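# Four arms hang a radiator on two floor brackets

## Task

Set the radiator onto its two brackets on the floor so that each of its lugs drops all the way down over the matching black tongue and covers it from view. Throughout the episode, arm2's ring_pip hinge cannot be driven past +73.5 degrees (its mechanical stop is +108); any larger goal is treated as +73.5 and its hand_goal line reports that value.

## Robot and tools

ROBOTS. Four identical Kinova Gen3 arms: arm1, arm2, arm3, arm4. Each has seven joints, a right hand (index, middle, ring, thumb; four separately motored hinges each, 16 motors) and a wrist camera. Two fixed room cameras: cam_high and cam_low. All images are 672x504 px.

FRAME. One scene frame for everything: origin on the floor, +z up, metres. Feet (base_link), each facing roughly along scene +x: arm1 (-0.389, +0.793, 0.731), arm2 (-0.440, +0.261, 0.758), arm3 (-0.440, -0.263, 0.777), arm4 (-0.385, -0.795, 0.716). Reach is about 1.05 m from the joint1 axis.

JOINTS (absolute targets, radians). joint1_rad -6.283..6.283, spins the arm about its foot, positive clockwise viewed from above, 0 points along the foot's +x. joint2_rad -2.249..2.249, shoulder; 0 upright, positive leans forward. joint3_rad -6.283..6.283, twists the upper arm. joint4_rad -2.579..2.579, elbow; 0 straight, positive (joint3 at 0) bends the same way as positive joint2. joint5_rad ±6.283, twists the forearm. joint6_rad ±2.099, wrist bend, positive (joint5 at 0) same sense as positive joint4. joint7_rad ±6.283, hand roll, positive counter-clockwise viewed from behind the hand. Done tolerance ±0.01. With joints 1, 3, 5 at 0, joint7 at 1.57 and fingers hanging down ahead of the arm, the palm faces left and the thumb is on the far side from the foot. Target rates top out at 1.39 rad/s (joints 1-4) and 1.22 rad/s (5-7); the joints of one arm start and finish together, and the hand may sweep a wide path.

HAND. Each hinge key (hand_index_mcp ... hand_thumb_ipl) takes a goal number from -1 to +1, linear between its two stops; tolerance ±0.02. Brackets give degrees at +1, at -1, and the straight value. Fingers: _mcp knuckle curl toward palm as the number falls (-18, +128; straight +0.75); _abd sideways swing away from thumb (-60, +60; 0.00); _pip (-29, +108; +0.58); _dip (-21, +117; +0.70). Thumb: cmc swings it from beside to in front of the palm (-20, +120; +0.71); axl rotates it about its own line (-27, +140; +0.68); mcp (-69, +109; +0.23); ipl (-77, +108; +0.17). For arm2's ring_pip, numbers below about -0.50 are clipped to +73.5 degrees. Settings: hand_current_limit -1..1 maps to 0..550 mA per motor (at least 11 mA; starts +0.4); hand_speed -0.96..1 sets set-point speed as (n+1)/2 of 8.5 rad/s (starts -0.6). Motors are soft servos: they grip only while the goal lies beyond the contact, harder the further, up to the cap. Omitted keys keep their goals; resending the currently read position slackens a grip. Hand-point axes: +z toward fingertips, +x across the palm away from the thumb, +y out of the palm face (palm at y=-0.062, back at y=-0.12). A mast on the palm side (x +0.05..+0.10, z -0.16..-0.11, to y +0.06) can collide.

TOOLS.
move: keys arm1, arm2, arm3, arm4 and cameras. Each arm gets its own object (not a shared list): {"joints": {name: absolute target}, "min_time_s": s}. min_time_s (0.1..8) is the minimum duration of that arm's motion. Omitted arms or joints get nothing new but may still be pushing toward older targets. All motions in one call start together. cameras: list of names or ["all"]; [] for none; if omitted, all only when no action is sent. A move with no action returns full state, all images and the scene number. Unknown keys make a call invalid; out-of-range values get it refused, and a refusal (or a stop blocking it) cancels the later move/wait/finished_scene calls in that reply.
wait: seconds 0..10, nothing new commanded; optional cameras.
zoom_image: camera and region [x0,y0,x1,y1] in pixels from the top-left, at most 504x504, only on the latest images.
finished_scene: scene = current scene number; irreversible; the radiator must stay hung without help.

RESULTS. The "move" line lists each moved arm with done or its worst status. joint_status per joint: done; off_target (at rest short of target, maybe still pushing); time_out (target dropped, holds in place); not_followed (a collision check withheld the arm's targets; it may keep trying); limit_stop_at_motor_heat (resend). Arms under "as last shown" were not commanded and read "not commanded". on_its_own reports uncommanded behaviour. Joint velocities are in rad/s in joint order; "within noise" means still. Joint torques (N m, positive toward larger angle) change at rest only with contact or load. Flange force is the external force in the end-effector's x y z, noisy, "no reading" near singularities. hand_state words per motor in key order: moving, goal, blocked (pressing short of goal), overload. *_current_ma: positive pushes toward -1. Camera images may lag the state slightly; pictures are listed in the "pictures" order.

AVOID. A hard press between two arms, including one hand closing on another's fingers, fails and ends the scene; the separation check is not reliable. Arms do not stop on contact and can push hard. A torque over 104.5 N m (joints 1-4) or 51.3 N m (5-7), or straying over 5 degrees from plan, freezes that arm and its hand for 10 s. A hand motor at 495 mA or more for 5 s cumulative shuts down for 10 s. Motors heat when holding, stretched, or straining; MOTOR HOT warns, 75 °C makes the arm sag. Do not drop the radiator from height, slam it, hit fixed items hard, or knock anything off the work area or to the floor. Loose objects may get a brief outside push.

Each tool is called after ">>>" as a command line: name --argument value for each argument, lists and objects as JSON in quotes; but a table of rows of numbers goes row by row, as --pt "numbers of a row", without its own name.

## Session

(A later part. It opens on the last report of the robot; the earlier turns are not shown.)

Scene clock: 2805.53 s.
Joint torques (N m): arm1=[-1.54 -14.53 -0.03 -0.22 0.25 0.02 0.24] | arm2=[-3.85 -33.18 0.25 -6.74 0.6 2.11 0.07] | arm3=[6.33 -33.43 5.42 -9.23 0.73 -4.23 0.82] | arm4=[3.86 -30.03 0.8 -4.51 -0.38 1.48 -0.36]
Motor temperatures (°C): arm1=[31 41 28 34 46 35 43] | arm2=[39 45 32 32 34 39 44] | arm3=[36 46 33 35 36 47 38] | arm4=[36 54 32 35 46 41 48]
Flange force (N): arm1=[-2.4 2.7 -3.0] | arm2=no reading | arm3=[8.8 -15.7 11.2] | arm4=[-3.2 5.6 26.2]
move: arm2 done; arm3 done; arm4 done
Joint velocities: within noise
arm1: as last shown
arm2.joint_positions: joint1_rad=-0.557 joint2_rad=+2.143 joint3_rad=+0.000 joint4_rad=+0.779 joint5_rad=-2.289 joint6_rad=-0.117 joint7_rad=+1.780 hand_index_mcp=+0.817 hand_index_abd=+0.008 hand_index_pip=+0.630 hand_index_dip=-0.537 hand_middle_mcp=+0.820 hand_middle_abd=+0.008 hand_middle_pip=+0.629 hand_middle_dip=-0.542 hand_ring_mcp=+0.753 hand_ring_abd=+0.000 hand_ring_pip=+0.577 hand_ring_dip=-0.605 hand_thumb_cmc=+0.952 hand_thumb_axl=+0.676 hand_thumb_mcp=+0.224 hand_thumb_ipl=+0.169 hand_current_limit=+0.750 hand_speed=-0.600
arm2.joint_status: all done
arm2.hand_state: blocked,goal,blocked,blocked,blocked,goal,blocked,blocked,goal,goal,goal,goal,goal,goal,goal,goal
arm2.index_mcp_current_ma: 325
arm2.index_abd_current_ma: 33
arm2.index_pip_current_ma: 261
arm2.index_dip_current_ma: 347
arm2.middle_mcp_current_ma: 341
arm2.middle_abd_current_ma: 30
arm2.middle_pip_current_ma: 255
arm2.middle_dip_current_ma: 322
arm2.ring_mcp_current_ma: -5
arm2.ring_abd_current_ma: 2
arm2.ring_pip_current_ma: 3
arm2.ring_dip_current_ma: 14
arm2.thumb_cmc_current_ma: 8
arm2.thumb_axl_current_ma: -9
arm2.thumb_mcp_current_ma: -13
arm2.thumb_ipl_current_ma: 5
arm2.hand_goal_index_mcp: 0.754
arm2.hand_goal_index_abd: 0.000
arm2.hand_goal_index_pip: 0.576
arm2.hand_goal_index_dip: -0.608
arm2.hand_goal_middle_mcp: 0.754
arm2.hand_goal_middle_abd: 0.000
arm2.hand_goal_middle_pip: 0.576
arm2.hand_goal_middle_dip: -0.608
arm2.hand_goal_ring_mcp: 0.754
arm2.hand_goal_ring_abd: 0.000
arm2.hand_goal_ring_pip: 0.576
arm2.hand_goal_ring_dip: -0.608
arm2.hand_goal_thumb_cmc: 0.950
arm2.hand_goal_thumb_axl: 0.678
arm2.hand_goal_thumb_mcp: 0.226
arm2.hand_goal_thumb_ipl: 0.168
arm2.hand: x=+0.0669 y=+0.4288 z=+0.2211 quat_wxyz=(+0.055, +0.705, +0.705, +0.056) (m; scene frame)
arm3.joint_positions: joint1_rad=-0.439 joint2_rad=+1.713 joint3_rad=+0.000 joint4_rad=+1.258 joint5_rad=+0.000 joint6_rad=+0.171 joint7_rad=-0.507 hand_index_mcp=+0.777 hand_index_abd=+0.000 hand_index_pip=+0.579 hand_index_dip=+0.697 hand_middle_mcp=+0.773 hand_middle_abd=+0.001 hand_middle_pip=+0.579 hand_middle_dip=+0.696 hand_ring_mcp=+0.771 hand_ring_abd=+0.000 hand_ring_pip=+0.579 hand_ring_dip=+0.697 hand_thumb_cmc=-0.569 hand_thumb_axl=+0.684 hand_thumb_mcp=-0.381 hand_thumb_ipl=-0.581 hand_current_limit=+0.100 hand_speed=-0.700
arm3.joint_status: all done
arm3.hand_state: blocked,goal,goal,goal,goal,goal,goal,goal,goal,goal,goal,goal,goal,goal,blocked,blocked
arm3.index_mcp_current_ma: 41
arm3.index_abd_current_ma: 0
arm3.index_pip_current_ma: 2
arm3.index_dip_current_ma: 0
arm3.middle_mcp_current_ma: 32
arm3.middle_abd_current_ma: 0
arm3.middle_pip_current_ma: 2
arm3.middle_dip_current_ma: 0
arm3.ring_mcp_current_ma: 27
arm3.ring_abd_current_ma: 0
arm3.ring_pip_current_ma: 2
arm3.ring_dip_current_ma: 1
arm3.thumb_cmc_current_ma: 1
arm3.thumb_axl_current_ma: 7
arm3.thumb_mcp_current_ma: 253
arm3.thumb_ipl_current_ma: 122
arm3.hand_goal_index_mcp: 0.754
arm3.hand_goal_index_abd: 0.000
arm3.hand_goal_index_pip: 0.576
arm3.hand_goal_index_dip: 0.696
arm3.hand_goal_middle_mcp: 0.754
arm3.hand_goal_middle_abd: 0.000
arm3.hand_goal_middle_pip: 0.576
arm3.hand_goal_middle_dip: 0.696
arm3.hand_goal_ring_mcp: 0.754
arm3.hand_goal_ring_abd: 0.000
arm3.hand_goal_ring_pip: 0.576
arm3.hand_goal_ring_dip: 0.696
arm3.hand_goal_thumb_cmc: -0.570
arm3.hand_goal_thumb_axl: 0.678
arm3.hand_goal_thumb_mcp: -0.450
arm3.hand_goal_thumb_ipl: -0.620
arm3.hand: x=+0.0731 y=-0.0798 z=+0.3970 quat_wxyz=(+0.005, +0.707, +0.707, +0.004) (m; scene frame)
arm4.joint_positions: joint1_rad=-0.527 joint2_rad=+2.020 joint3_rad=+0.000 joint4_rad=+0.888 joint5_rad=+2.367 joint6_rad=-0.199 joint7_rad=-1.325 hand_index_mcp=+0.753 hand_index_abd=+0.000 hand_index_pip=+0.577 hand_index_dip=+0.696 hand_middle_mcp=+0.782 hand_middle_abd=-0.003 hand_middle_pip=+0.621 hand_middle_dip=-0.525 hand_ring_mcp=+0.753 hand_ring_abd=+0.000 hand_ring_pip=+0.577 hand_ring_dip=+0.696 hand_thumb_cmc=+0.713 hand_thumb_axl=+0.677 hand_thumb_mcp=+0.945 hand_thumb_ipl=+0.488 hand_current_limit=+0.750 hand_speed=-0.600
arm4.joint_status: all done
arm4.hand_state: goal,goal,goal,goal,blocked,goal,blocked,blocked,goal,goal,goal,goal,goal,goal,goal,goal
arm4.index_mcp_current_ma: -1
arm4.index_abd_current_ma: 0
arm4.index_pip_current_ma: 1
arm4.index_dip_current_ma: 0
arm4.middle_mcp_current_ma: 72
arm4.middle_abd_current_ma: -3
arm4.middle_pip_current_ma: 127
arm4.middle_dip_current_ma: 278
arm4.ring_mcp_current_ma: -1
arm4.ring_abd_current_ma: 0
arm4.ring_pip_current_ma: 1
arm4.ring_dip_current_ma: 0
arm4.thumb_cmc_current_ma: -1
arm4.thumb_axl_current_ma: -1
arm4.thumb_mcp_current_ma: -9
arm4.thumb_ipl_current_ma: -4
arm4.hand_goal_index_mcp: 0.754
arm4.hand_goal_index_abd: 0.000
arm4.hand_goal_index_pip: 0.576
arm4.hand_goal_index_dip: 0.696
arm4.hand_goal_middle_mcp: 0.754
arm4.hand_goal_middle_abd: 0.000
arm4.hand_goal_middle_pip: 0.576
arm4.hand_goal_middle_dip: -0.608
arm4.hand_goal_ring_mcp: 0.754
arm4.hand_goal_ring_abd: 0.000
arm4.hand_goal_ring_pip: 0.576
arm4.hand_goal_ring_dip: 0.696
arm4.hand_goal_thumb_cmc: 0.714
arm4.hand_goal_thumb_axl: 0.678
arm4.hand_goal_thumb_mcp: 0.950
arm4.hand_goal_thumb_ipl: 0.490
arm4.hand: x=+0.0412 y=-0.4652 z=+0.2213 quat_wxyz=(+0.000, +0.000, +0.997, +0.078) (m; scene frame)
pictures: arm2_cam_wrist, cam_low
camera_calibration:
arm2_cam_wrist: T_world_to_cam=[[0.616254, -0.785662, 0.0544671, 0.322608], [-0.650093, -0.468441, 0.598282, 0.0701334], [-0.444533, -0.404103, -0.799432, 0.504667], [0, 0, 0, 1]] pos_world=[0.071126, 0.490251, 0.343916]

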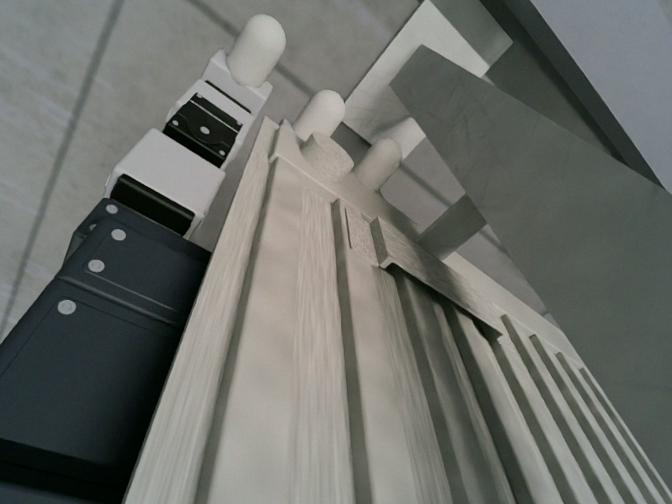

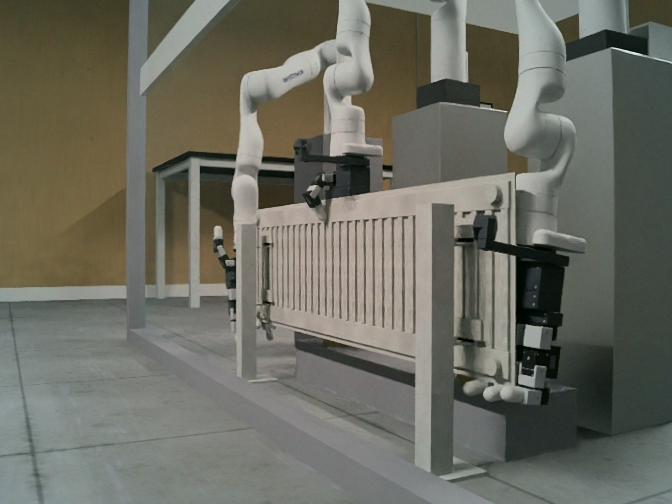

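>>> move --arm2 '{"joints":{"joint1_rad":-0.5567,"joint2_rad":2.1843,"joint3_rad":0,"joint4_rad":0.7060,"joint5_rad":-2.4606,"joint6_rad":-0.1400,"joint7_rad":1.9534},"min_time_s":3}' --arm3 '{"joints":{"joint1_rad":-0.4391,"joint2_rad":1.7276,"joint3_rad":0,"joint4_rad":1.2403,"joint5_rad":0,"joint6_rad":0.1737,"joint7_rad":-0.5071},"min_time_s":3}' --arm4 '{"joints":{"joint1_rad":-0.5273,"joint2_rad":2.0569,"joint3_rad":0,"joint4_rad":0.8281,"joint5_rad":2.4414,"joint6_rad":-0.2160,"joint7_rad":-1.4009},"min_time_s":3}' --cameras '["cam_low","cam_high"]'

>>> zoom_image --camera "cam_low" --region '[440, 200, 560, 360]'

>>> zoom_image --camera "cam_low" --region '[230, 200, 310, 310]'

Scene clock: 2822.17 s.
Joint torques (N m): arm1=[-1.53 -14.55 -0.08 -0.29 0.22 0.12 0.29] | arm2=[0.53 -22.03 3.34 -5.77 0.73 1.01 -0.07] | arm3=[6.02 -28.98 4.49 -14.62 1.02 -7.74 1.28] | arm4=[0.31 -20.02 -2.23 -2.35 -0.37 -0.11 -0.31]
Motor temperatures (°C): arm1=[31 41 28 34 46 35 43] | arm2=[39 44 32 32 34 39 44] | arm3=[36 46 33 35 36 47 38] | arm4=[36 53 32 35 46 41 48]
Flange force (N): arm1=[-2.7 2.3 -2.8] | arm2=no reading | arm3=[4.5 -25.2 -14.1] | arm4=[-6.2 2.5 5.7]
move: arm2 done; arm3 done; arm4 done
Joint velocities: within noise
arm1: as last shown
arm2.joint_positions: joint1_rad=-0.557 joint2_rad=+2.184 joint3_rad=+0.000 joint4_rad=+0.706 joint5_rad=-2.461 joint6_rad=-0.140 joint7_rad=+1.953 hand_index_mcp=+0.816 hand_index_abd=+0.005 hand_index_pip=+0.587 hand_index_dip=-0.605 hand_middle_mcp=+0.815 hand_middle_abd=+0.003 hand_middle_pip=+0.586 hand_middle_dip=-0.604 hand_ring_mcp=+0.753 hand_ring_abd=+0.000 hand_ring_pip=+0.577 hand_ring_dip=-0.605 hand_thumb_cmc=+0.952 hand_thumb_axl=+0.676 hand_thumb_mcp=+0.224 hand_thumb_ipl=+0.169 hand_current_limit=+0.750 hand_speed=-0.600
arm2.joint_status: all done
arm2.hand_state: blocked,goal,goal,goal,blocked,goal,goal,goal,goal,goal,goal,goal,goal,goal,goal,goal
arm2.index_mcp_current_ma: 320
arm2.index_abd_current_ma: 20
arm2.index_pip_current_ma: 52
arm2.index_dip_current_ma: 16
arm2.middle_mcp_current_ma: 318
arm2.middle_abd_current_ma: 12
arm2.middle_pip_current_ma: 47
arm2.middle_dip_current_ma: 17
arm2.ring_mcp_current_ma: -5
arm2.ring_abd_current_ma: 2
arm2.ring_pip_current_ma: 3
arm2.ring_dip_current_ma: 14
arm2.thumb_cmc_current_ma: 8
arm2.thumb_axl_current_ma: -9
arm2.thumb_mcp_current_ma: -13
arm2.thumb_ipl_current_ma: 5
arm2.hand_goal_index_mcp: 0.754
arm2.hand_goal_index_abd: 0.000
arm2.hand_goal_index_pip: 0.576
arm2.hand_goal_index_dip: -0.608
arm2.hand_goal_middle_mcp: 0.754
arm2.hand_goal_middle_abd: 0.000
arm2.hand_goal_middle_pip: 0.576
arm2.hand_goal_middle_dip: -0.608
arm2.hand_goal_ring_mcp: 0.754
arm2.hand_goal_ring_abd: 0.000
arm2.hand_goal_ring_pip: 0.576
arm2.hand_goal_ring_dip: -0.608
arm2.hand_goal_thumb_cmc: 0.950
arm2.hand_goal_thumb_axl: 0.678
arm2.hand_goal_thumb_mcp: 0.226
arm2.hand_goal_thumb_ipl: 0.168
arm2.hand: x=+0.0668 y=+0.4289 z=+0.2091 quat_wxyz=(+0.055, +0.705, +0.705, +0.056) (m; scene frame)
arm3.joint_positions: joint1_rad=-0.439 joint2_rad=+1.728 joint3_rad=+0.000 joint4_rad=+1.240 joint5_rad=+0.000 joint6_rad=+0.174 joint7_rad=-0.507 hand_index_mcp=+0.776 hand_index_abd=+0.004 hand_index_pip=+0.579 hand_index_dip=+0.697 hand_middle_mcp=+0.773 hand_middle_abd=+0.000 hand_middle_pip=+0.579 hand_middle_dip=+0.696 hand_ring_mcp=+0.770 hand_ring_abd=+0.000 hand_ring_pip=+0.579 hand_ring_dip=+0.697 hand_thumb_cmc=-0.569 hand_thumb_axl=+0.681 hand_thumb_mcp=-0.382 hand_thumb_ipl=-0.588 hand_current_limit=+0.100 hand_speed=-0.700
arm3.joint_status: all done
arm3.hand_state: blocked,goal,goal,goal,goal,goal,goal,goal,goal,goal,goal,goal,goal,goal,blocked,blocked
arm3.index_mcp_current_ma: 37
arm3.index_abd_current_ma: 2
arm3.index_pip_current_ma: 2
arm3.index_dip_current_ma: 0
arm3.middle_mcp_current_ma: 30
arm3.middle_abd_current_ma: 0
arm3.middle_pip_current_ma: 2
arm3.middle_dip_current_ma: 0
arm3.ring_mcp_current_ma: 25
arm3.ring_abd_current_ma: 0
arm3.ring_pip_current_ma: 2
arm3.ring_dip_current_ma: 1
arm3.thumb_cmc_current_ma: 1
arm3.thumb_axl_current_ma: 3
arm3.thumb_mcp_current_ma: 253
arm3.thumb_ipl_current_ma: 91
arm3.hand_goal_index_mcp: 0.754
arm3.hand_goal_index_abd: 0.000
arm3.hand_goal_index_pip: 0.576
arm3.hand_goal_index_dip: 0.696
arm3.hand_goal_middle_mcp: 0.754
arm3.hand_goal_middle_abd: 0.000
arm3.hand_goal_middle_pip: 0.576
arm3.hand_goal_middle_dip: 0.696
arm3.hand_goal_ring_mcp: 0.754
arm3.hand_goal_ring_abd: 0.000
arm3.hand_goal_ring_pip: 0.576
arm3.hand_goal_ring_dip: 0.696
arm3.hand_goal_thumb_cmc: -0.570
arm3.hand_goal_thumb_axl: 0.678
arm3.hand_goal_thumb_mcp: -0.450
arm3.hand_goal_thumb_ipl: -0.620
arm3.hand: x=+0.0733 y=-0.0798 z=+0.3910 quat_wxyz=(+0.005, +0.707, +0.707, +0.004) (m; scene frame)
arm4.joint_positions: joint1_rad=-0.527 joint2_rad=+2.057 joint3_rad=+0.000 joint4_rad=+0.828 joint5_rad=+2.441 joint6_rad=-0.216 joint7_rad=-1.401 hand_index_mcp=+0.753 hand_index_abd=+0.000 hand_index_pip=+0.577 hand_index_dip=+0.696 hand_middle_mcp=+0.780 hand_middle_abd=-0.007 hand_middle_pip=+0.587 hand_middle_dip=-0.602 hand_ring_mcp=+0.753 hand_ring_abd=+0.000 hand_ring_pip=+0.577 hand_ring_dip=+0.696 hand_thumb_cmc=+0.713 hand_thumb_axl=+0.677 hand_thumb_mcp=+0.945 hand_thumb_ipl=+0.488 hand_current_limit=+0.750 hand_speed=-0.600
arm4.joint_status: all done
arm4.hand_state: goal,goal,goal,goal,blocked,goal,goal,goal,goal,goal,goal,goal,goal,goal,goal,goal
arm4.index_mcp_current_ma: -1
arm4.index_abd_current_ma: 0
arm4.index_pip_current_ma: 1
arm4.index_dip_current_ma: 0
arm4.middle_mcp_current_ma: 66
arm4.middle_abd_current_ma: -9
arm4.middle_pip_current_ma: 20
arm4.middle_dip_current_ma: 9
arm4.ring_mcp_current_ma: -1
arm4.ring_abd_current_ma: 0
arm4.ring_pip_current_ma: 1
arm4.ring_dip_current_ma: 0
arm4.thumb_cmc_current_ma: -1
arm4.thumb_axl_current_ma: -1
arm4.thumb_mcp_current_ma: -9
arm4.thumb_ipl_current_ma: -4
arm4.hand_goal_index_mcp: 0.754
arm4.hand_goal_index_abd: 0.000
arm4.hand_goal_index_pip: 0.576
arm4.hand_goal_index_dip: 0.696
arm4.hand_goal_middle_mcp: 0.754
arm4.hand_goal_middle_abd: 0.000
arm4.hand_goal_middle_pip: 0.576
arm4.hand_goal_middle_dip: -0.608
arm4.hand_goal_ring_mcp: 0.754
arm4.hand_goal_ring_abd: 0.000
arm4.hand_goal_ring_pip: 0.576
arm4.hand_goal_ring_dip: 0.696
arm4.hand_goal_thumb_cmc: 0.714
arm4.hand_goal_thumb_axl: 0.678
arm4.hand_goal_thumb_mcp: 0.950
arm4.hand_goal_thumb_ipl: 0.490
arm4.hand: x=+0.0412 y=-0.4652 z=+0.2094 quat_wxyz=(+0.000, +0.000, +0.997, +0.078) (m; scene frame)
pictures: cam_high, cam_low

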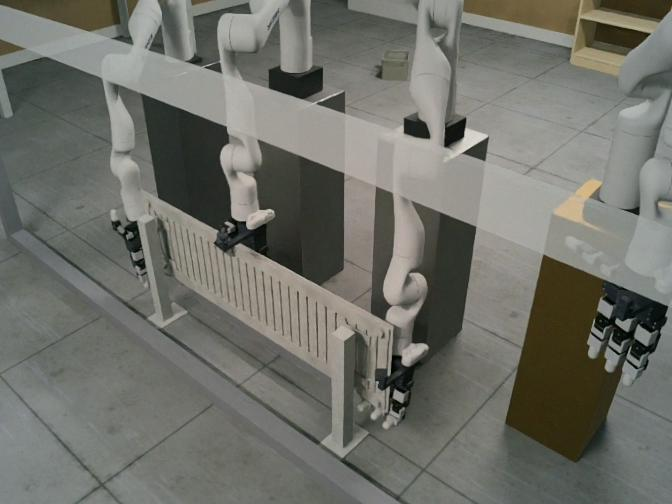

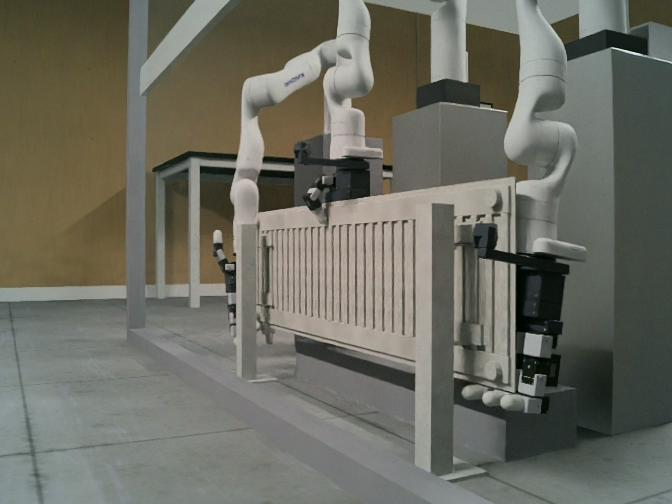

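Scaled by 3.150.

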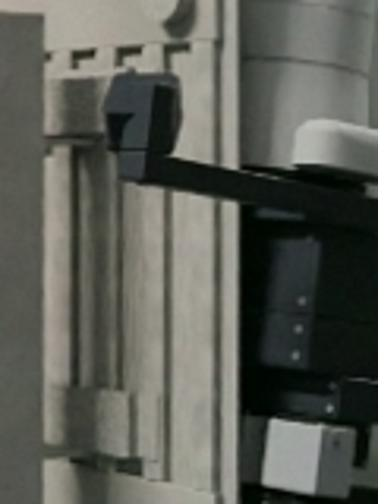

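Scaled by 4.582.

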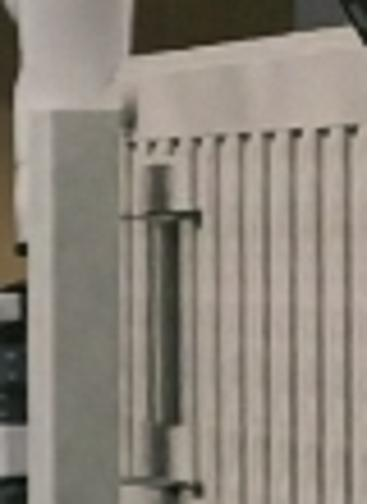

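>>> zoom_image --camera "cam_low" --region '[450, 222, 490, 262]'

>>> zoom_image --camera "cam_low" --region '[450, 322, 490, 362]'

>>> zoom_image --camera "cam_low" --region '[250, 230, 280, 260]'

>>> zoom_image --camera "cam_low" --region '[250, 290, 280, 320]'

>>> zoom_image --camera "cam_high" --region '[340, 320, 400, 410]'

>>> zoom_image --camera "cam_high" --region '[140, 200, 200, 290]'

Scaled by 12.600.

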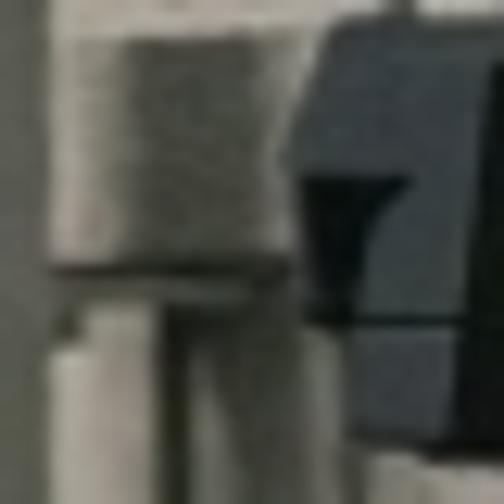

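Scaled by 12.600.

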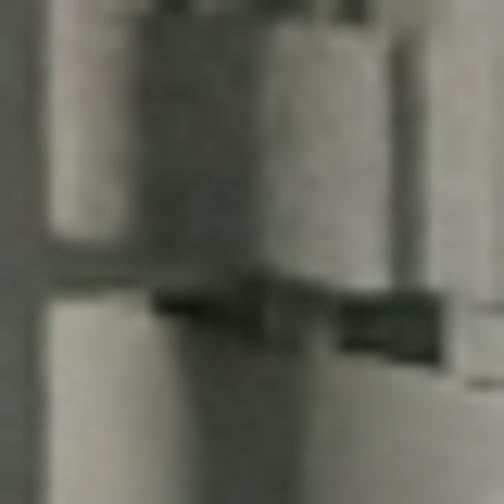

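Scaled by 16.800.

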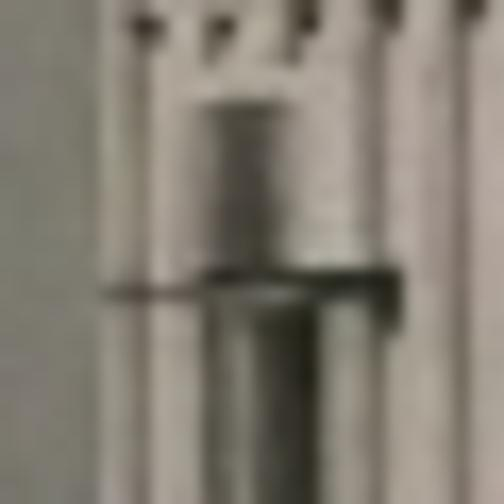

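Scaled by 16.800.

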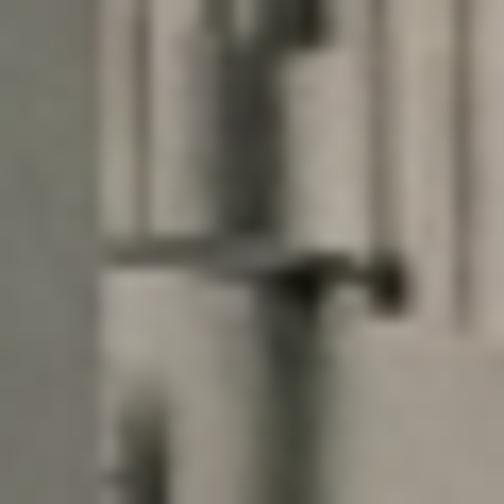

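Scaled by 5.600.

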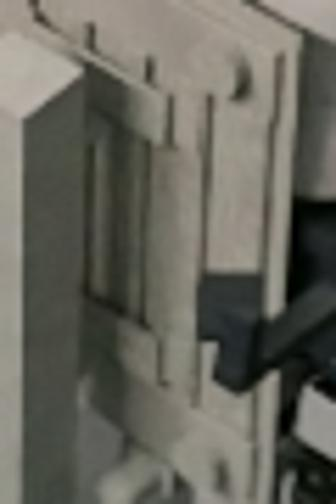

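Scaled by 5.600.

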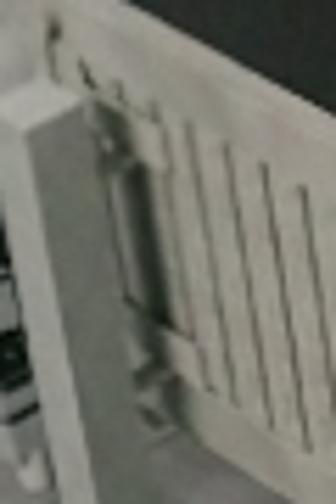

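>>> move --arm2 '{"joints":{"hand_index_dip":0.696,"hand_middle_dip":0.696,"hand_ring_dip":0.696}}' --arm3 '{"joints":{"hand_thumb_mcp":0.226,"hand_thumb_ipl":0.168}}' --arm4 '{"joints":{"hand_middle_dip":0.696}}' --cameras '["cam_low"]'

>>> move --arm2 '{"joints":{"joint1_rad":-0.6080,"joint2_rad":2.1635,"joint3_rad":0,"joint4_rad":0.8579,"joint5_rad":-1.3907,"joint6_rad":-0.0967,"joint7_rad":0.8269},"min_time_s":3}' --arm3 '{"joints":{"joint1_rad":-0.4481,"joint2_rad":1.5318,"joint3_rad":0,"joint4_rad":1.4787,"joint5_rad":0,"joint6_rad":0.1311,"joint7_rad":-0.5161},"min_time_s":3}' --arm4 '{"joints":{"joint1_rad":-0.4266,"joint2_rad":2.0432,"joint3_rad":0,"joint4_rad":0.9149,"joint5_rad":2.1987,"joint6_rad":-0.1819,"joint7_rad":-1.0532},"min_time_s":3}' --cameras '["all"]'

>>> zoom_image --camera "cam_low" --region '[440, 200, 560, 360]'

>>> zoom_image --camera "cam_low" --region '[230, 200, 310, 310]'

Scene clock: 2900.90 s.
Joint torques (N m): arm1=[-1.57 -14.57 -0.02 -0.29 0.22 0.11 0.2] | arm2=[0.58 -22.12 3.35 -5.74 0.69 1 -0.05] | arm3=[6.02 -30.61 4.75 -13.38 0.96 -6.92 1.22] | arm4=[0.21 -19.87 -2.36 -2.3 -0.39 -0.02 -0.3]
Motor temperatures (°C): arm1=[31 41 28 34 46 35 42] | arm2=[39 41 32 32 34 39 44] | arm3=[36 45 33 37 36 47 37] | arm4=[36 49 32 35 46 41 47]
Flange force (N): arm1=[-2.9 2.5 -2.7] | arm2=no reading | arm3=[5.5 -22.7 -6.8] | arm4=[-7.0 2.6 5.8]
move: arm2 done; arm3 done; arm4 done
Joint velocities: within noise
arm1.joint_positions: joint1_rad=-0.500 joint2_rad=+0.935 joint3_rad=+0.000 joint4_rad=+2.192 joint5_rad=+0.000 joint6_rad=+0.014 joint7_rad=-0.880 hand_index_mcp=+0.753 hand_index_abd=+0.000 hand_index_pip=+0.577 hand_index_dip=+0.696 hand_middle_mcp=+0.753 hand_middle_abd=+0.000 hand_middle_pip=+0.577 hand_middle_dip=+0.696 hand_ring_mcp=+0.753 hand_ring_abd=+0.000 hand_ring_pip=+0.577 hand_ring_dip=+0.696 hand_thumb_cmc=+0.714 hand_thumb_axl=+0.677 hand_thumb_mcp=+0.224 hand_thumb_ipl=+0.168 hand_current_limit=+0.400 hand_speed=-0.600
arm1.joint_status: not commanded
arm1.hand_state: goal,goal,goal,goal,goal,goal,goal,goal,goal,goal,goal,goal,goal,goal,goal,goal
arm1.index_mcp_current_ma: -1
arm1.index_abd_current_ma: 0
arm1.index_pip_current_ma: 1
arm1.index_dip_current_ma: 0
arm1.middle_mcp_current_ma: -1
arm1.middle_abd_current_ma: 0
arm1.middle_pip_current_ma: 1
arm1.middle_dip_current_ma: 0
arm1.ring_mcp_current_ma: -1
arm1.ring_abd_current_ma: 0
arm1.ring_pip_current_ma: 1
arm1.ring_dip_current_ma: 0
arm1.thumb_cmc_current_ma: 0
arm1.thumb_axl_current_ma: -1
arm1.thumb_mcp_current_ma: -6
arm1.thumb_ipl_current_ma: 0
arm1.hand_goal_index_mcp: 0.754
arm1.hand_goal_index_abd: 0.000
arm1.hand_goal_index_pip: 0.576
arm1.hand_goal_index_dip: 0.696
arm1.hand_goal_middle_mcp: 0.754
arm1.hand_goal_middle_abd: 0.000
arm1.hand_goal_middle_pip: 0.576
arm1.hand_goal_middle_dip: 0.696
arm1.hand_goal_ring_mcp: 0.754
arm1.hand_goal_ring_abd: 0.000
arm1.hand_goal_ring_pip: 0.576
arm1.hand_goal_ring_dip: 0.696
arm1.hand_goal_thumb_cmc: 0.714
arm1.hand_goal_thumb_axl: 0.678
arm1.hand_goal_thumb_mcp: 0.226
arm1.hand_goal_thumb_ipl: 0.168
arm1.hand: x=-0.0078 y=+0.8966 z=+0.6542 quat_wxyz=(-0.001, +0.819, +0.574, +0.007) (m; scene frame)
arm2.joint_positions: joint1_rad=-0.557 joint2_rad=+2.184 joint3_rad=+0.000 joint4_rad=+0.706 joint5_rad=-2.461 joint6_rad=-0.140 joint7_rad=+1.953 hand_index_mcp=+0.816 hand_index_abd=+0.005 hand_index_pip=+0.587 hand_index_dip=+0.693 hand_middle_mcp=+0.815 hand_middle_abd=+0.003 hand_middle_pip=+0.586 hand_middle_dip=+0.693 hand_ring_mcp=+0.753 hand_ring_abd=+0.000 hand_ring_pip=+0.577 hand_ring_dip=+0.694 hand_thumb_cmc=+0.952 hand_thumb_axl=+0.676 hand_thumb_mcp=+0.224 hand_thumb_ipl=+0.169 hand_current_limit=+0.750 hand_speed=-0.600
arm2.joint_status: all done
arm2.hand_state: blocked,goal,goal,goal,blocked,goal,goal,goal,goal,goal,goal,goal,goal,goal,goal,goal
arm2.index_mcp_current_ma: 320
arm2.index_abd_current_ma: 20
arm2.index_pip_current_ma: 51
arm2.index_dip_current_ma: -12
arm2.middle_mcp_current_ma: 318
arm2.middle_abd_current_ma: 12
arm2.middle_pip_current_ma: 45
arm2.middle_dip_current_ma: -13
arm2.ring_mcp_current_ma: -5
arm2.ring_abd_current_ma: 2
arm2.ring_pip_current_ma: 3
arm2.ring_dip_current_ma: -11
arm2.thumb_cmc_current_ma: 8
arm2.thumb_axl_current_ma: -9
arm2.thumb_mcp_current_ma: -13
arm2.thumb_ipl_current_ma: 5
arm2.hand_goal_index_mcp: 0.754
arm2.hand_goal_index_abd: 0.000
arm2.hand_goal_index_pip: 0.576
arm2.hand_goal_index_dip: 0.696
arm2.hand_goal_middle_mcp: 0.754
arm2.hand_goal_middle_abd: 0.000
arm2.hand_goal_middle_pip: 0.576
arm2.hand_goal_middle_dip: 0.696
arm2.hand_goal_ring_mcp: 0.754
arm2.hand_goal_ring_abd: 0.000
arm2.hand_goal_ring_pip: 0.576
arm2.hand_goal_ring_dip: 0.696
arm2.hand_goal_thumb_cmc: 0.950
arm2.hand_goal_thumb_axl: 0.678
arm2.hand_goal_thumb_mcp: 0.226
arm2.hand_goal_thumb_ipl: 0.168
arm2.hand: x=+0.0668 y=+0.4289 z=+0.2091 quat_wxyz=(+0.055, +0.705, +0.705, +0.056) (m; scene frame)
arm3.joint_positions: joint1_rad=-0.439 joint2_rad=+1.728 joint3_rad=+0.000 joint4_rad=+1.240 joint5_rad=+0.000 joint6_rad=+0.174 joint7_rad=-0.507 hand_index_mcp=+0.775 hand_index_abd=+0.004 hand_index_pip=+0.579 hand_index_dip=+0.697 hand_middle_mcp=+0.773 hand_middle_abd=+0.000 hand_middle_pip=+0.579 hand_middle_dip=+0.696 hand_ring_mcp=+0.770 hand_ring_abd=+0.000 hand_ring_pip=+0.579 hand_ring_dip=+0.697 hand_thumb_cmc=-0.569 hand_thumb_axl=+0.680 hand_thumb_mcp=+0.215 hand_thumb_ipl=+0.164 hand_current_limit=+0.100 hand_speed=-0.700
arm3.joint_status: all done
arm3.hand_state: blocked,goal,goal,goal,goal,goal,goal,goal,goal,goal,goal,goal,goal,goal,goal,goal
arm3.index_mcp_current_ma: 37
arm3.index_abd_current_ma: 2
arm3.index_pip_current_ma: 2
arm3.index_dip_current_ma: 0
arm3.middle_mcp_current_ma: 30
arm3.middle_abd_current_ma: 0
arm3.middle_pip_current_ma: 2
arm3.middle_dip_current_ma: 0
arm3.ring_mcp_current_ma: 25
arm3.ring_abd_current_ma: 0
arm3.ring_pip_current_ma: 2
arm3.ring_dip_current_ma: 1
arm3.thumb_cmc_current_ma: 1
arm3.thumb_axl_current_ma: 2
arm3.thumb_mcp_current_ma: -20
arm3.thumb_ipl_current_ma: -5
arm3.hand_goal_index_mcp: 0.754
arm3.hand_goal_index_abd: 0.000
arm3.hand_goal_index_pip: 0.576
arm3.hand_goal_index_dip: 0.696
arm3.hand_goal_middle_mcp: 0.754
arm3.hand_goal_middle_abd: 0.000
arm3.hand_goal_middle_pip: 0.576
arm3.hand_goal_middle_dip: 0.696
arm3.hand_goal_ring_mcp: 0.754
arm3.hand_goal_ring_abd: 0.000
arm3.hand_goal_ring_pip: 0.576
arm3.hand_goal_ring_dip: 0.696
arm3.hand_goal_thumb_cmc: -0.570
arm3.hand_goal_thumb_axl: 0.678
arm3.hand_goal_thumb_mcp: 0.226
arm3.hand_goal_thumb_ipl: 0.168
arm3.hand: x=+0.0733 y=-0.0798 z=+0.3910 quat_wxyz=(+0.005, +0.707, +0.707, +0.004) (m; scene frame)
arm4.joint_positions: joint1_rad=-0.527 joint2_rad=+2.057 joint3_rad=+0.000 joint4_rad=+0.828 joint5_rad=+2.441 joint6_rad=-0.216 joint7_rad=-1.401 hand_index_mcp=+0.753 hand_index_abd=+0.000 hand_index_pip=+0.577 hand_index_dip=+0.696 hand_middle_mcp=+0.780 hand_middle_abd=-0.006 hand_middle_pip=+0.585 hand_middle_dip=+0.694 hand_ring_mcp=+0.753 hand_ring_abd=+0.000 hand_ring_pip=+0.577 hand_ring_dip=+0.696 hand_thumb_cmc=+0.713 hand_thumb_axl=+0.677 hand_thumb_mcp=+0.945 hand_thumb_ipl=+0.488 hand_current_limit=+0.750 hand_speed=-0.600
arm4.joint_status: all done
arm4.hand_state: goal,goal,goal,goal,blocked,goal,goal,goal,goal,goal,goal,goal,goal,goal,goal,goal
arm4.index_mcp_current_ma: -1
arm4.index_abd_current_ma: 0
arm4.index_pip_current_ma: 1
arm4.index_dip_current_ma: 0
arm4.middle_mcp_current_ma: 66
arm4.middle_abd_current_ma: -9
arm4.middle_pip_current_ma: 16
arm4.middle_dip_current_ma: -3
arm4.ring_mcp_current_ma: -1
arm4.ring_abd_current_ma: 0
arm4.ring_pip_current_ma: 1
arm4.ring_dip_current_ma: 0
arm4.thumb_cmc_current_ma: -1
arm4.thumb_axl_current_ma: -1
arm4.thumb_mcp_current_ma: -9
arm4.thumb_ipl_current_ma: -4
arm4.hand_goal_index_mcp: 0.754
arm4.hand_goal_index_abd: 0.000
arm4.hand_goal_index_pip: 0.576
arm4.hand_goal_index_dip: 0.696
arm4.hand_goal_middle_mcp: 0.754
arm4.hand_goal_middle_abd: 0.000
arm4.hand_goal_middle_pip: 0.576
arm4.hand_goal_middle_dip: 0.696
arm4.hand_goal_ring_mcp: 0.754
arm4.hand_goal_ring_abd: 0.000
arm4.hand_goal_ring_pip: 0.576
arm4.hand_goal_ring_dip: 0.696
arm4.hand_goal_thumb_cmc: 0.714
arm4.hand_goal_thumb_axl: 0.678
arm4.hand_goal_thumb_mcp: 0.950
arm4.hand_goal_thumb_ipl: 0.490
arm4.hand: x=+0.0412 y=-0.4652 z=+0.2094 quat_wxyz=(+0.000, +0.000, +0.997, +0.078) (m; scene frame)
pictures: cam_low

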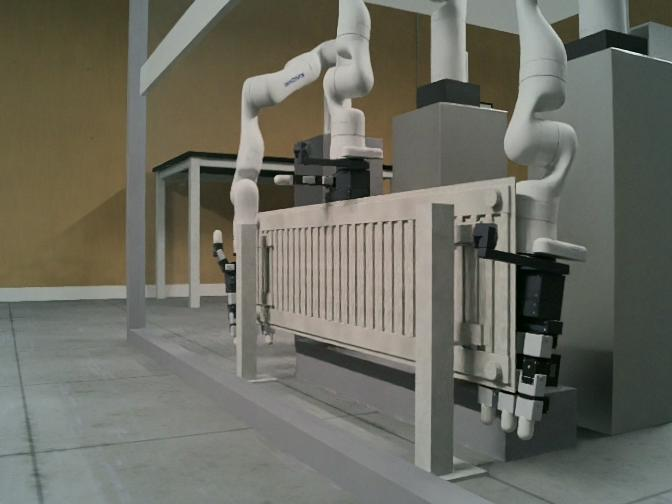

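Scene clock: 2904.33 s.
Joint torques (N m): arm1=[-1.54 -14.52 0.02 -0.33 0.26 0.1 0.26] | arm2=[-0.27 -17.76 2.06 -1.68 0.25 -0.39 -0.22] | arm3=[2.85 -21.32 -1.1 -0.27 -0.46 0.02 0.16] | arm4=[0.69 -18.9 -1.89 -1.33 -0.24 -0.24 -0.3]
Motor temperatures (°C): arm1=[31 41 28 34 46 35 42] | arm2=[39 40 32 32 34 39 44] | arm3=[36 45 33 37 36 47 37] | arm4=[36 49 32 35 46 41 47]
Flange force (N): arm1=[-2.8 2.3 -2.9] | arm2=no reading | arm3=[6.8 0.1 4.5] | arm4=[-9.2 3.2 6.6]
move: arm2 done; arm3 done; arm4 done
Joint velocities: within noise
arm1: as last shown
arm2.joint_positions: joint1_rad=-0.608 joint2_rad=+2.164 joint3_rad=+0.000 joint4_rad=+0.858 joint5_rad=-1.391 joint6_rad=-0.097 joint7_rad=+0.827 hand_index_mcp=+0.757 hand_index_abd=-0.002 hand_index_pip=+0.579 hand_index_dip=+0.693 hand_middle_mcp=+0.757 hand_middle_abd=-0.002 hand_middle_pip=+0.579 hand_middle_dip=+0.693 hand_ring_mcp=+0.753 hand_ring_abd=+0.000 hand_ring_pip=+0.577 hand_ring_dip=+0.694 hand_thumb_cmc=+0.952 hand_thumb_axl=+0.676 hand_thumb_mcp=+0.224 hand_thumb_ipl=+0.169 hand_current_limit=+0.750 hand_speed=-0.600
arm2.joint_status: all done
arm2.hand_state: goal,goal,goal,goal,goal,goal,goal,goal,goal,goal,goal,goal,goal,goal,goal,goal
arm2.index_mcp_current_ma: 15
arm2.index_abd_current_ma: -9
arm2.index_pip_current_ma: 15
arm2.index_dip_current_ma: -12
arm2.middle_mcp_current_ma: 17
arm2.middle_abd_current_ma: -8
arm2.middle_pip_current_ma: 14
arm2.middle_dip_current_ma: -13
arm2.ring_mcp_current_ma: -5
arm2.ring_abd_current_ma: 2
arm2.ring_pip_current_ma: 3
arm2.ring_dip_current_ma: -11
arm2.thumb_cmc_current_ma: 8
arm2.thumb_axl_current_ma: -9
arm2.thumb_mcp_current_ma: -13
arm2.thumb_ipl_current_ma: 5
arm2.hand_goal_index_mcp: 0.754
arm2.hand_goal_index_abd: 0.000
arm2.hand_goal_index_pip: 0.576
arm2.hand_goal_index_dip: 0.696
arm2.hand_goal_middle_mcp: 0.754
arm2.hand_goal_middle_abd: 0.000
arm2.hand_goal_middle_pip: 0.576
arm2.hand_goal_middle_dip: 0.696
arm2.hand_goal_ring_mcp: 0.754
arm2.hand_goal_ring_abd: 0.000
arm2.hand_goal_ring_pip: 0.576
arm2.hand_goal_ring_dip: 0.696
arm2.hand_goal_thumb_cmc: 0.950
arm2.hand_goal_thumb_axl: 0.678
arm2.hand_goal_thumb_mcp: 0.226
arm2.hand_goal_thumb_ipl: 0.168
arm2.hand: x=+0.0269 y=+0.4285 z=+0.2091 quat_wxyz=(+0.055, +0.705, +0.705, +0.056) (m; scene frame)
arm3.joint_positions: joint1_rad=-0.448 joint2_rad=+1.532 joint3_rad=+0.000 joint4_rad=+1.479 joint5_rad=+0.000 joint6_rad=+0.131 joint7_rad=-0.516 hand_index_mcp=+0.755 hand_index_abd=-0.002 hand_index_pip=+0.579 hand_index_dip=+0.697 hand_middle_mcp=+0.755 hand_middle_abd=+0.000 hand_middle_pip=+0.579 hand_middle_dip=+0.696 hand_ring_mcp=+0.756 hand_ring_abd=+0.000 hand_ring_pip=+0.578 hand_ring_dip=+0.697 hand_thumb_cmc=-0.569 hand_thumb_axl=+0.680 hand_thumb_mcp=+0.215 hand_thumb_ipl=+0.164 hand_current_limit=+0.100 hand_speed=-0.700
arm3.joint_status: all done
arm3.hand_state: goal,goal,goal,goal,goal,goal,goal,goal,goal,goal,goal,goal,goal,goal,goal,goal
arm3.index_mcp_current_ma: 1
arm3.index_abd_current_ma: -1
arm3.index_pip_current_ma: 2
arm3.index_dip_current_ma: 0
arm3.middle_mcp_current_ma: 1
arm3.middle_abd_current_ma: 0
arm3.middle_pip_current_ma: 2
arm3.middle_dip_current_ma: 0
arm3.ring_mcp_current_ma: 1
arm3.ring_abd_current_ma: 0
arm3.ring_pip_current_ma: 2
arm3.ring_dip_current_ma: 1
arm3.thumb_cmc_current_ma: 1
arm3.thumb_axl_current_ma: 2
arm3.thumb_mcp_current_ma: -20
arm3.thumb_ipl_current_ma: -5
arm3.hand_goal_index_mcp: 0.754
arm3.hand_goal_index_abd: 0.000
arm3.hand_goal_index_pip: 0.576
arm3.hand_goal_index_dip: 0.696
arm3.hand_goal_middle_mcp: 0.754
arm3.hand_goal_middle_abd: 0.000
arm3.hand_goal_middle_pip: 0.576
arm3.hand_goal_middle_dip: 0.696
arm3.hand_goal_ring_mcp: 0.754
arm3.hand_goal_ring_abd: 0.000
arm3.hand_goal_ring_pip: 0.576
arm3.hand_goal_ring_dip: 0.696
arm3.hand_goal_thumb_cmc: -0.570
arm3.hand_goal_thumb_axl: 0.678
arm3.hand_goal_thumb_mcp: 0.226
arm3.hand_goal_thumb_ipl: 0.168
arm3.hand: x=+0.0631 y=-0.0800 z=+0.4710 quat_wxyz=(+0.005, +0.707, +0.707, +0.004) (m; scene frame)
arm4.joint_positions: joint1_rad=-0.427 joint2_rad=+2.043 joint3_rad=+0.000 joint4_rad=+0.915 joint5_rad=+2.199 joint6_rad=-0.182 joint7_rad=-1.053 hand_index_mcp=+0.753 hand_index_abd=+0.000 hand_index_pip=+0.577 hand_index_dip=+0.696 hand_middle_mcp=+0.757 hand_middle_abd=-0.003 hand_middle_pip=+0.579 hand_middle_dip=+0.694 hand_ring_mcp=+0.753 hand_ring_abd=+0.000 hand_ring_pip=+0.577 hand_ring_dip=+0.696 hand_thumb_cmc=+0.713 hand_thumb_axl=+0.677 hand_thumb_mcp=+0.945 hand_thumb_ipl=+0.488 hand_current_limit=+0.750 hand_speed=-0.600
arm4.joint_status: all done
arm4.hand_state: goal,goal,goal,goal,goal,goal,goal,goal,goal,goal,goal,goal,goal,goal,goal,goal
arm4.index_mcp_current_ma: -1
arm4.index_abd_current_ma: 0
arm4.index_pip_current_ma: 1
arm4.index_dip_current_ma: 0
arm4.middle_mcp_current_ma: 4
arm4.middle_abd_current_ma: -3
arm4.middle_pip_current_ma: 3
arm4.middle_dip_current_ma: -3
arm4.ring_mcp_current_ma: -1
arm4.ring_abd_current_ma: 0
arm4.ring_pip_current_ma: 1
arm4.ring_dip_current_ma: 0
arm4.thumb_cmc_current_ma: -1
arm4.thumb_axl_current_ma: -1
arm4.thumb_mcp_current_ma: -9
arm4.thumb_ipl_current_ma: -4
arm4.hand_goal_index_mcp: 0.754
arm4.hand_goal_index_abd: 0.000
arm4.hand_goal_index_pip: 0.576
arm4.hand_goal_index_dip: 0.696
arm4.hand_goal_middle_mcp: 0.754
arm4.hand_goal_middle_abd: 0.000
arm4.hand_goal_middle_pip: 0.576
arm4.hand_goal_middle_dip: 0.696
arm4.hand_goal_ring_mcp: 0.754
arm4.hand_goal_ring_abd: 0.000
arm4.hand_goal_ring_pip: 0.576
arm4.hand_goal_ring_dip: 0.696
arm4.hand_goal_thumb_cmc: 0.714
arm4.hand_goal_thumb_axl: 0.678
arm4.hand_goal_thumb_mcp: 0.950
arm4.hand_goal_thumb_ipl: 0.490
arm4.hand: x=+0.0413 y=-0.5150 z=+0.2099 quat_wxyz=(+0.000, +0.000, +0.997, +0.078) (m; scene frame)
pictures: arm1_cam_wrist, arm2_cam_wrist, arm3_cam_wrist, arm4_cam_wrist, cam_high, cam_low
camera_calibration:
arm1_cam_wrist: T_world_to_cam=[[0.343937, -0.938975, -0.00571668, 0.878345], [-0.658954, -0.245697, 0.710924, -0.29417], [-0.668945, -0.240746, -0.703245, 0.79466], [0, 0, 0, 1]] pos_world=[0.0356438, 0.943779, 0.772995]
arm2_cam_wrist: T_world_to_cam=[[0.616348, -0.785594, 0.0543873, 0.347666], [-0.64998, -0.468527, 0.598338, 0.0511886], [-0.444568, -0.404135, -0.799396, 0.477176], [0, 0, 0, 1]] pos_world=[0.0311259, 0.489951, 0.331916]
arm3_cam_wrist: T_world_to_cam=[[0.616132, -0.784159, 0.0740016, -0.108896], [-0.592173, -0.399228, 0.699963, -0.369784], [-0.519338, -0.475091, -0.710335, 0.460469], [0, 0, 0, 1]] pos_world=[0.087257, -0.0142554, 0.593981]
arm4_cam_wrist: T_world_to_cam=[[0.779317, 0.62463, 0.0500249, 0.318837], [0.454626, -0.618539, 0.640878, -0.517816], [0.431254, -0.476704, -0.766011, 0.0238252], [0, 0, 0, 1]] pos_world=[-0.0233368, -0.508087, 0.334157]

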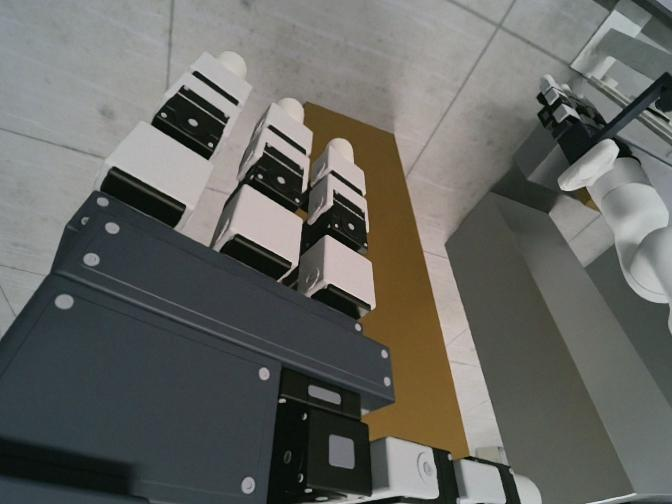

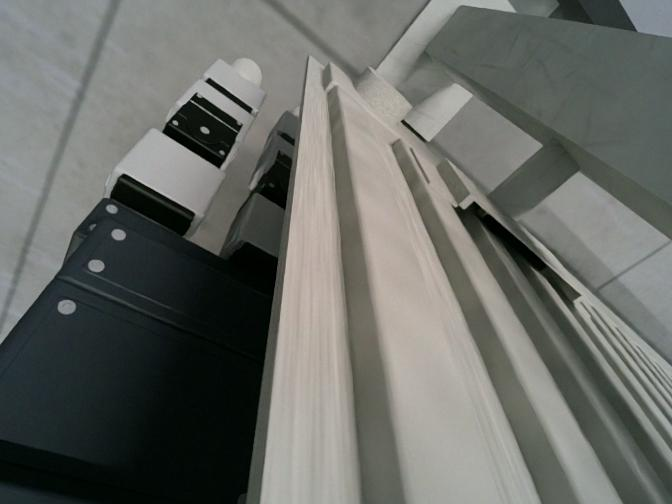

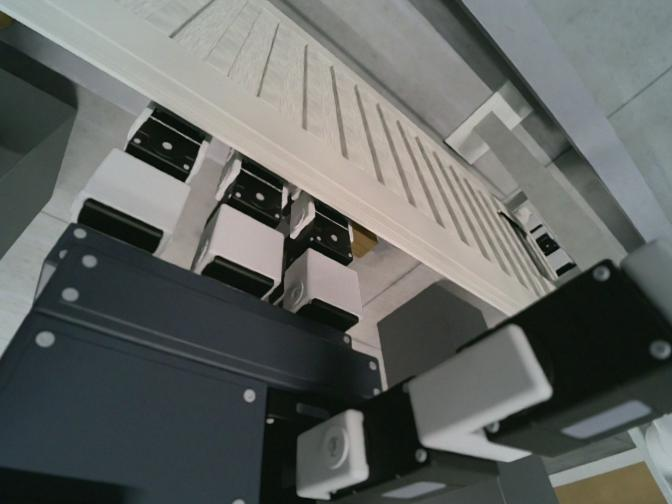

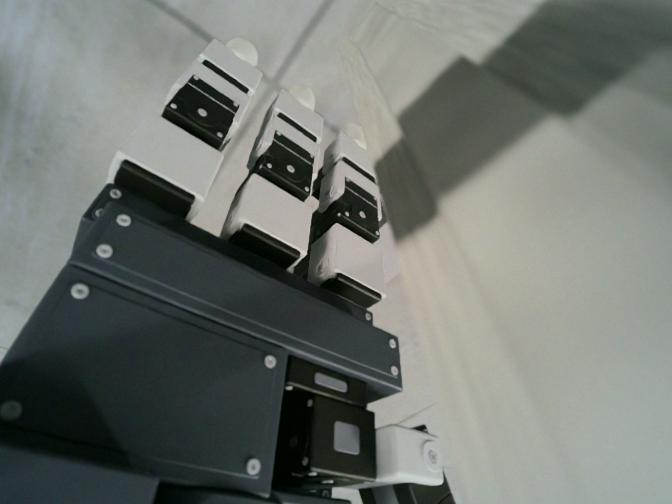

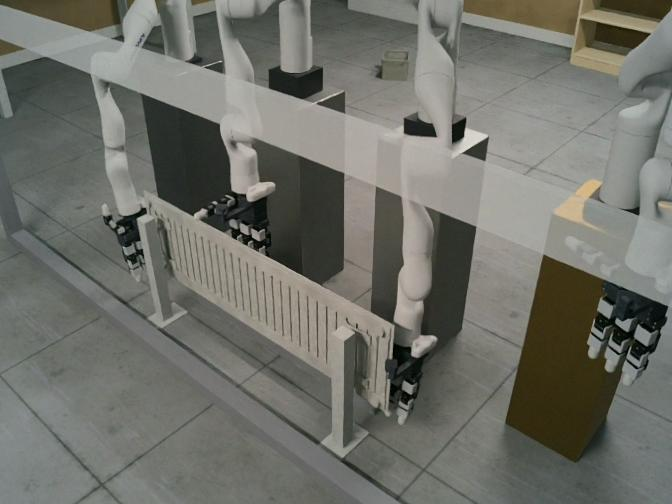

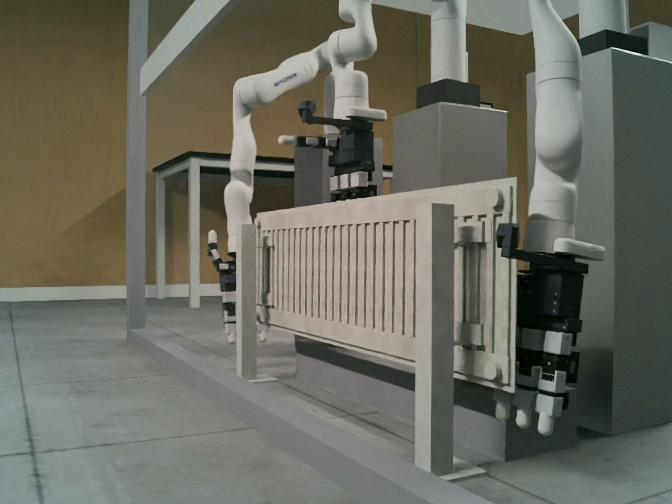

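Scaled by 3.150.

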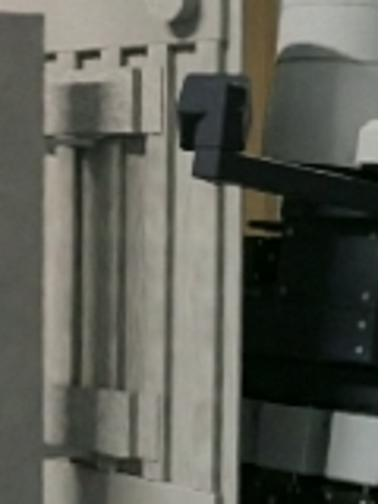

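Scaled by 4.582.

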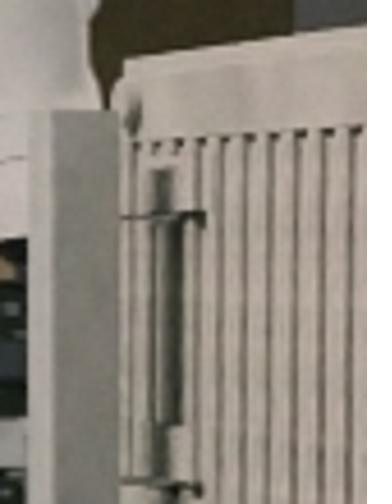

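>>> finished_scene --scene 1

The scene is finished: the task was done.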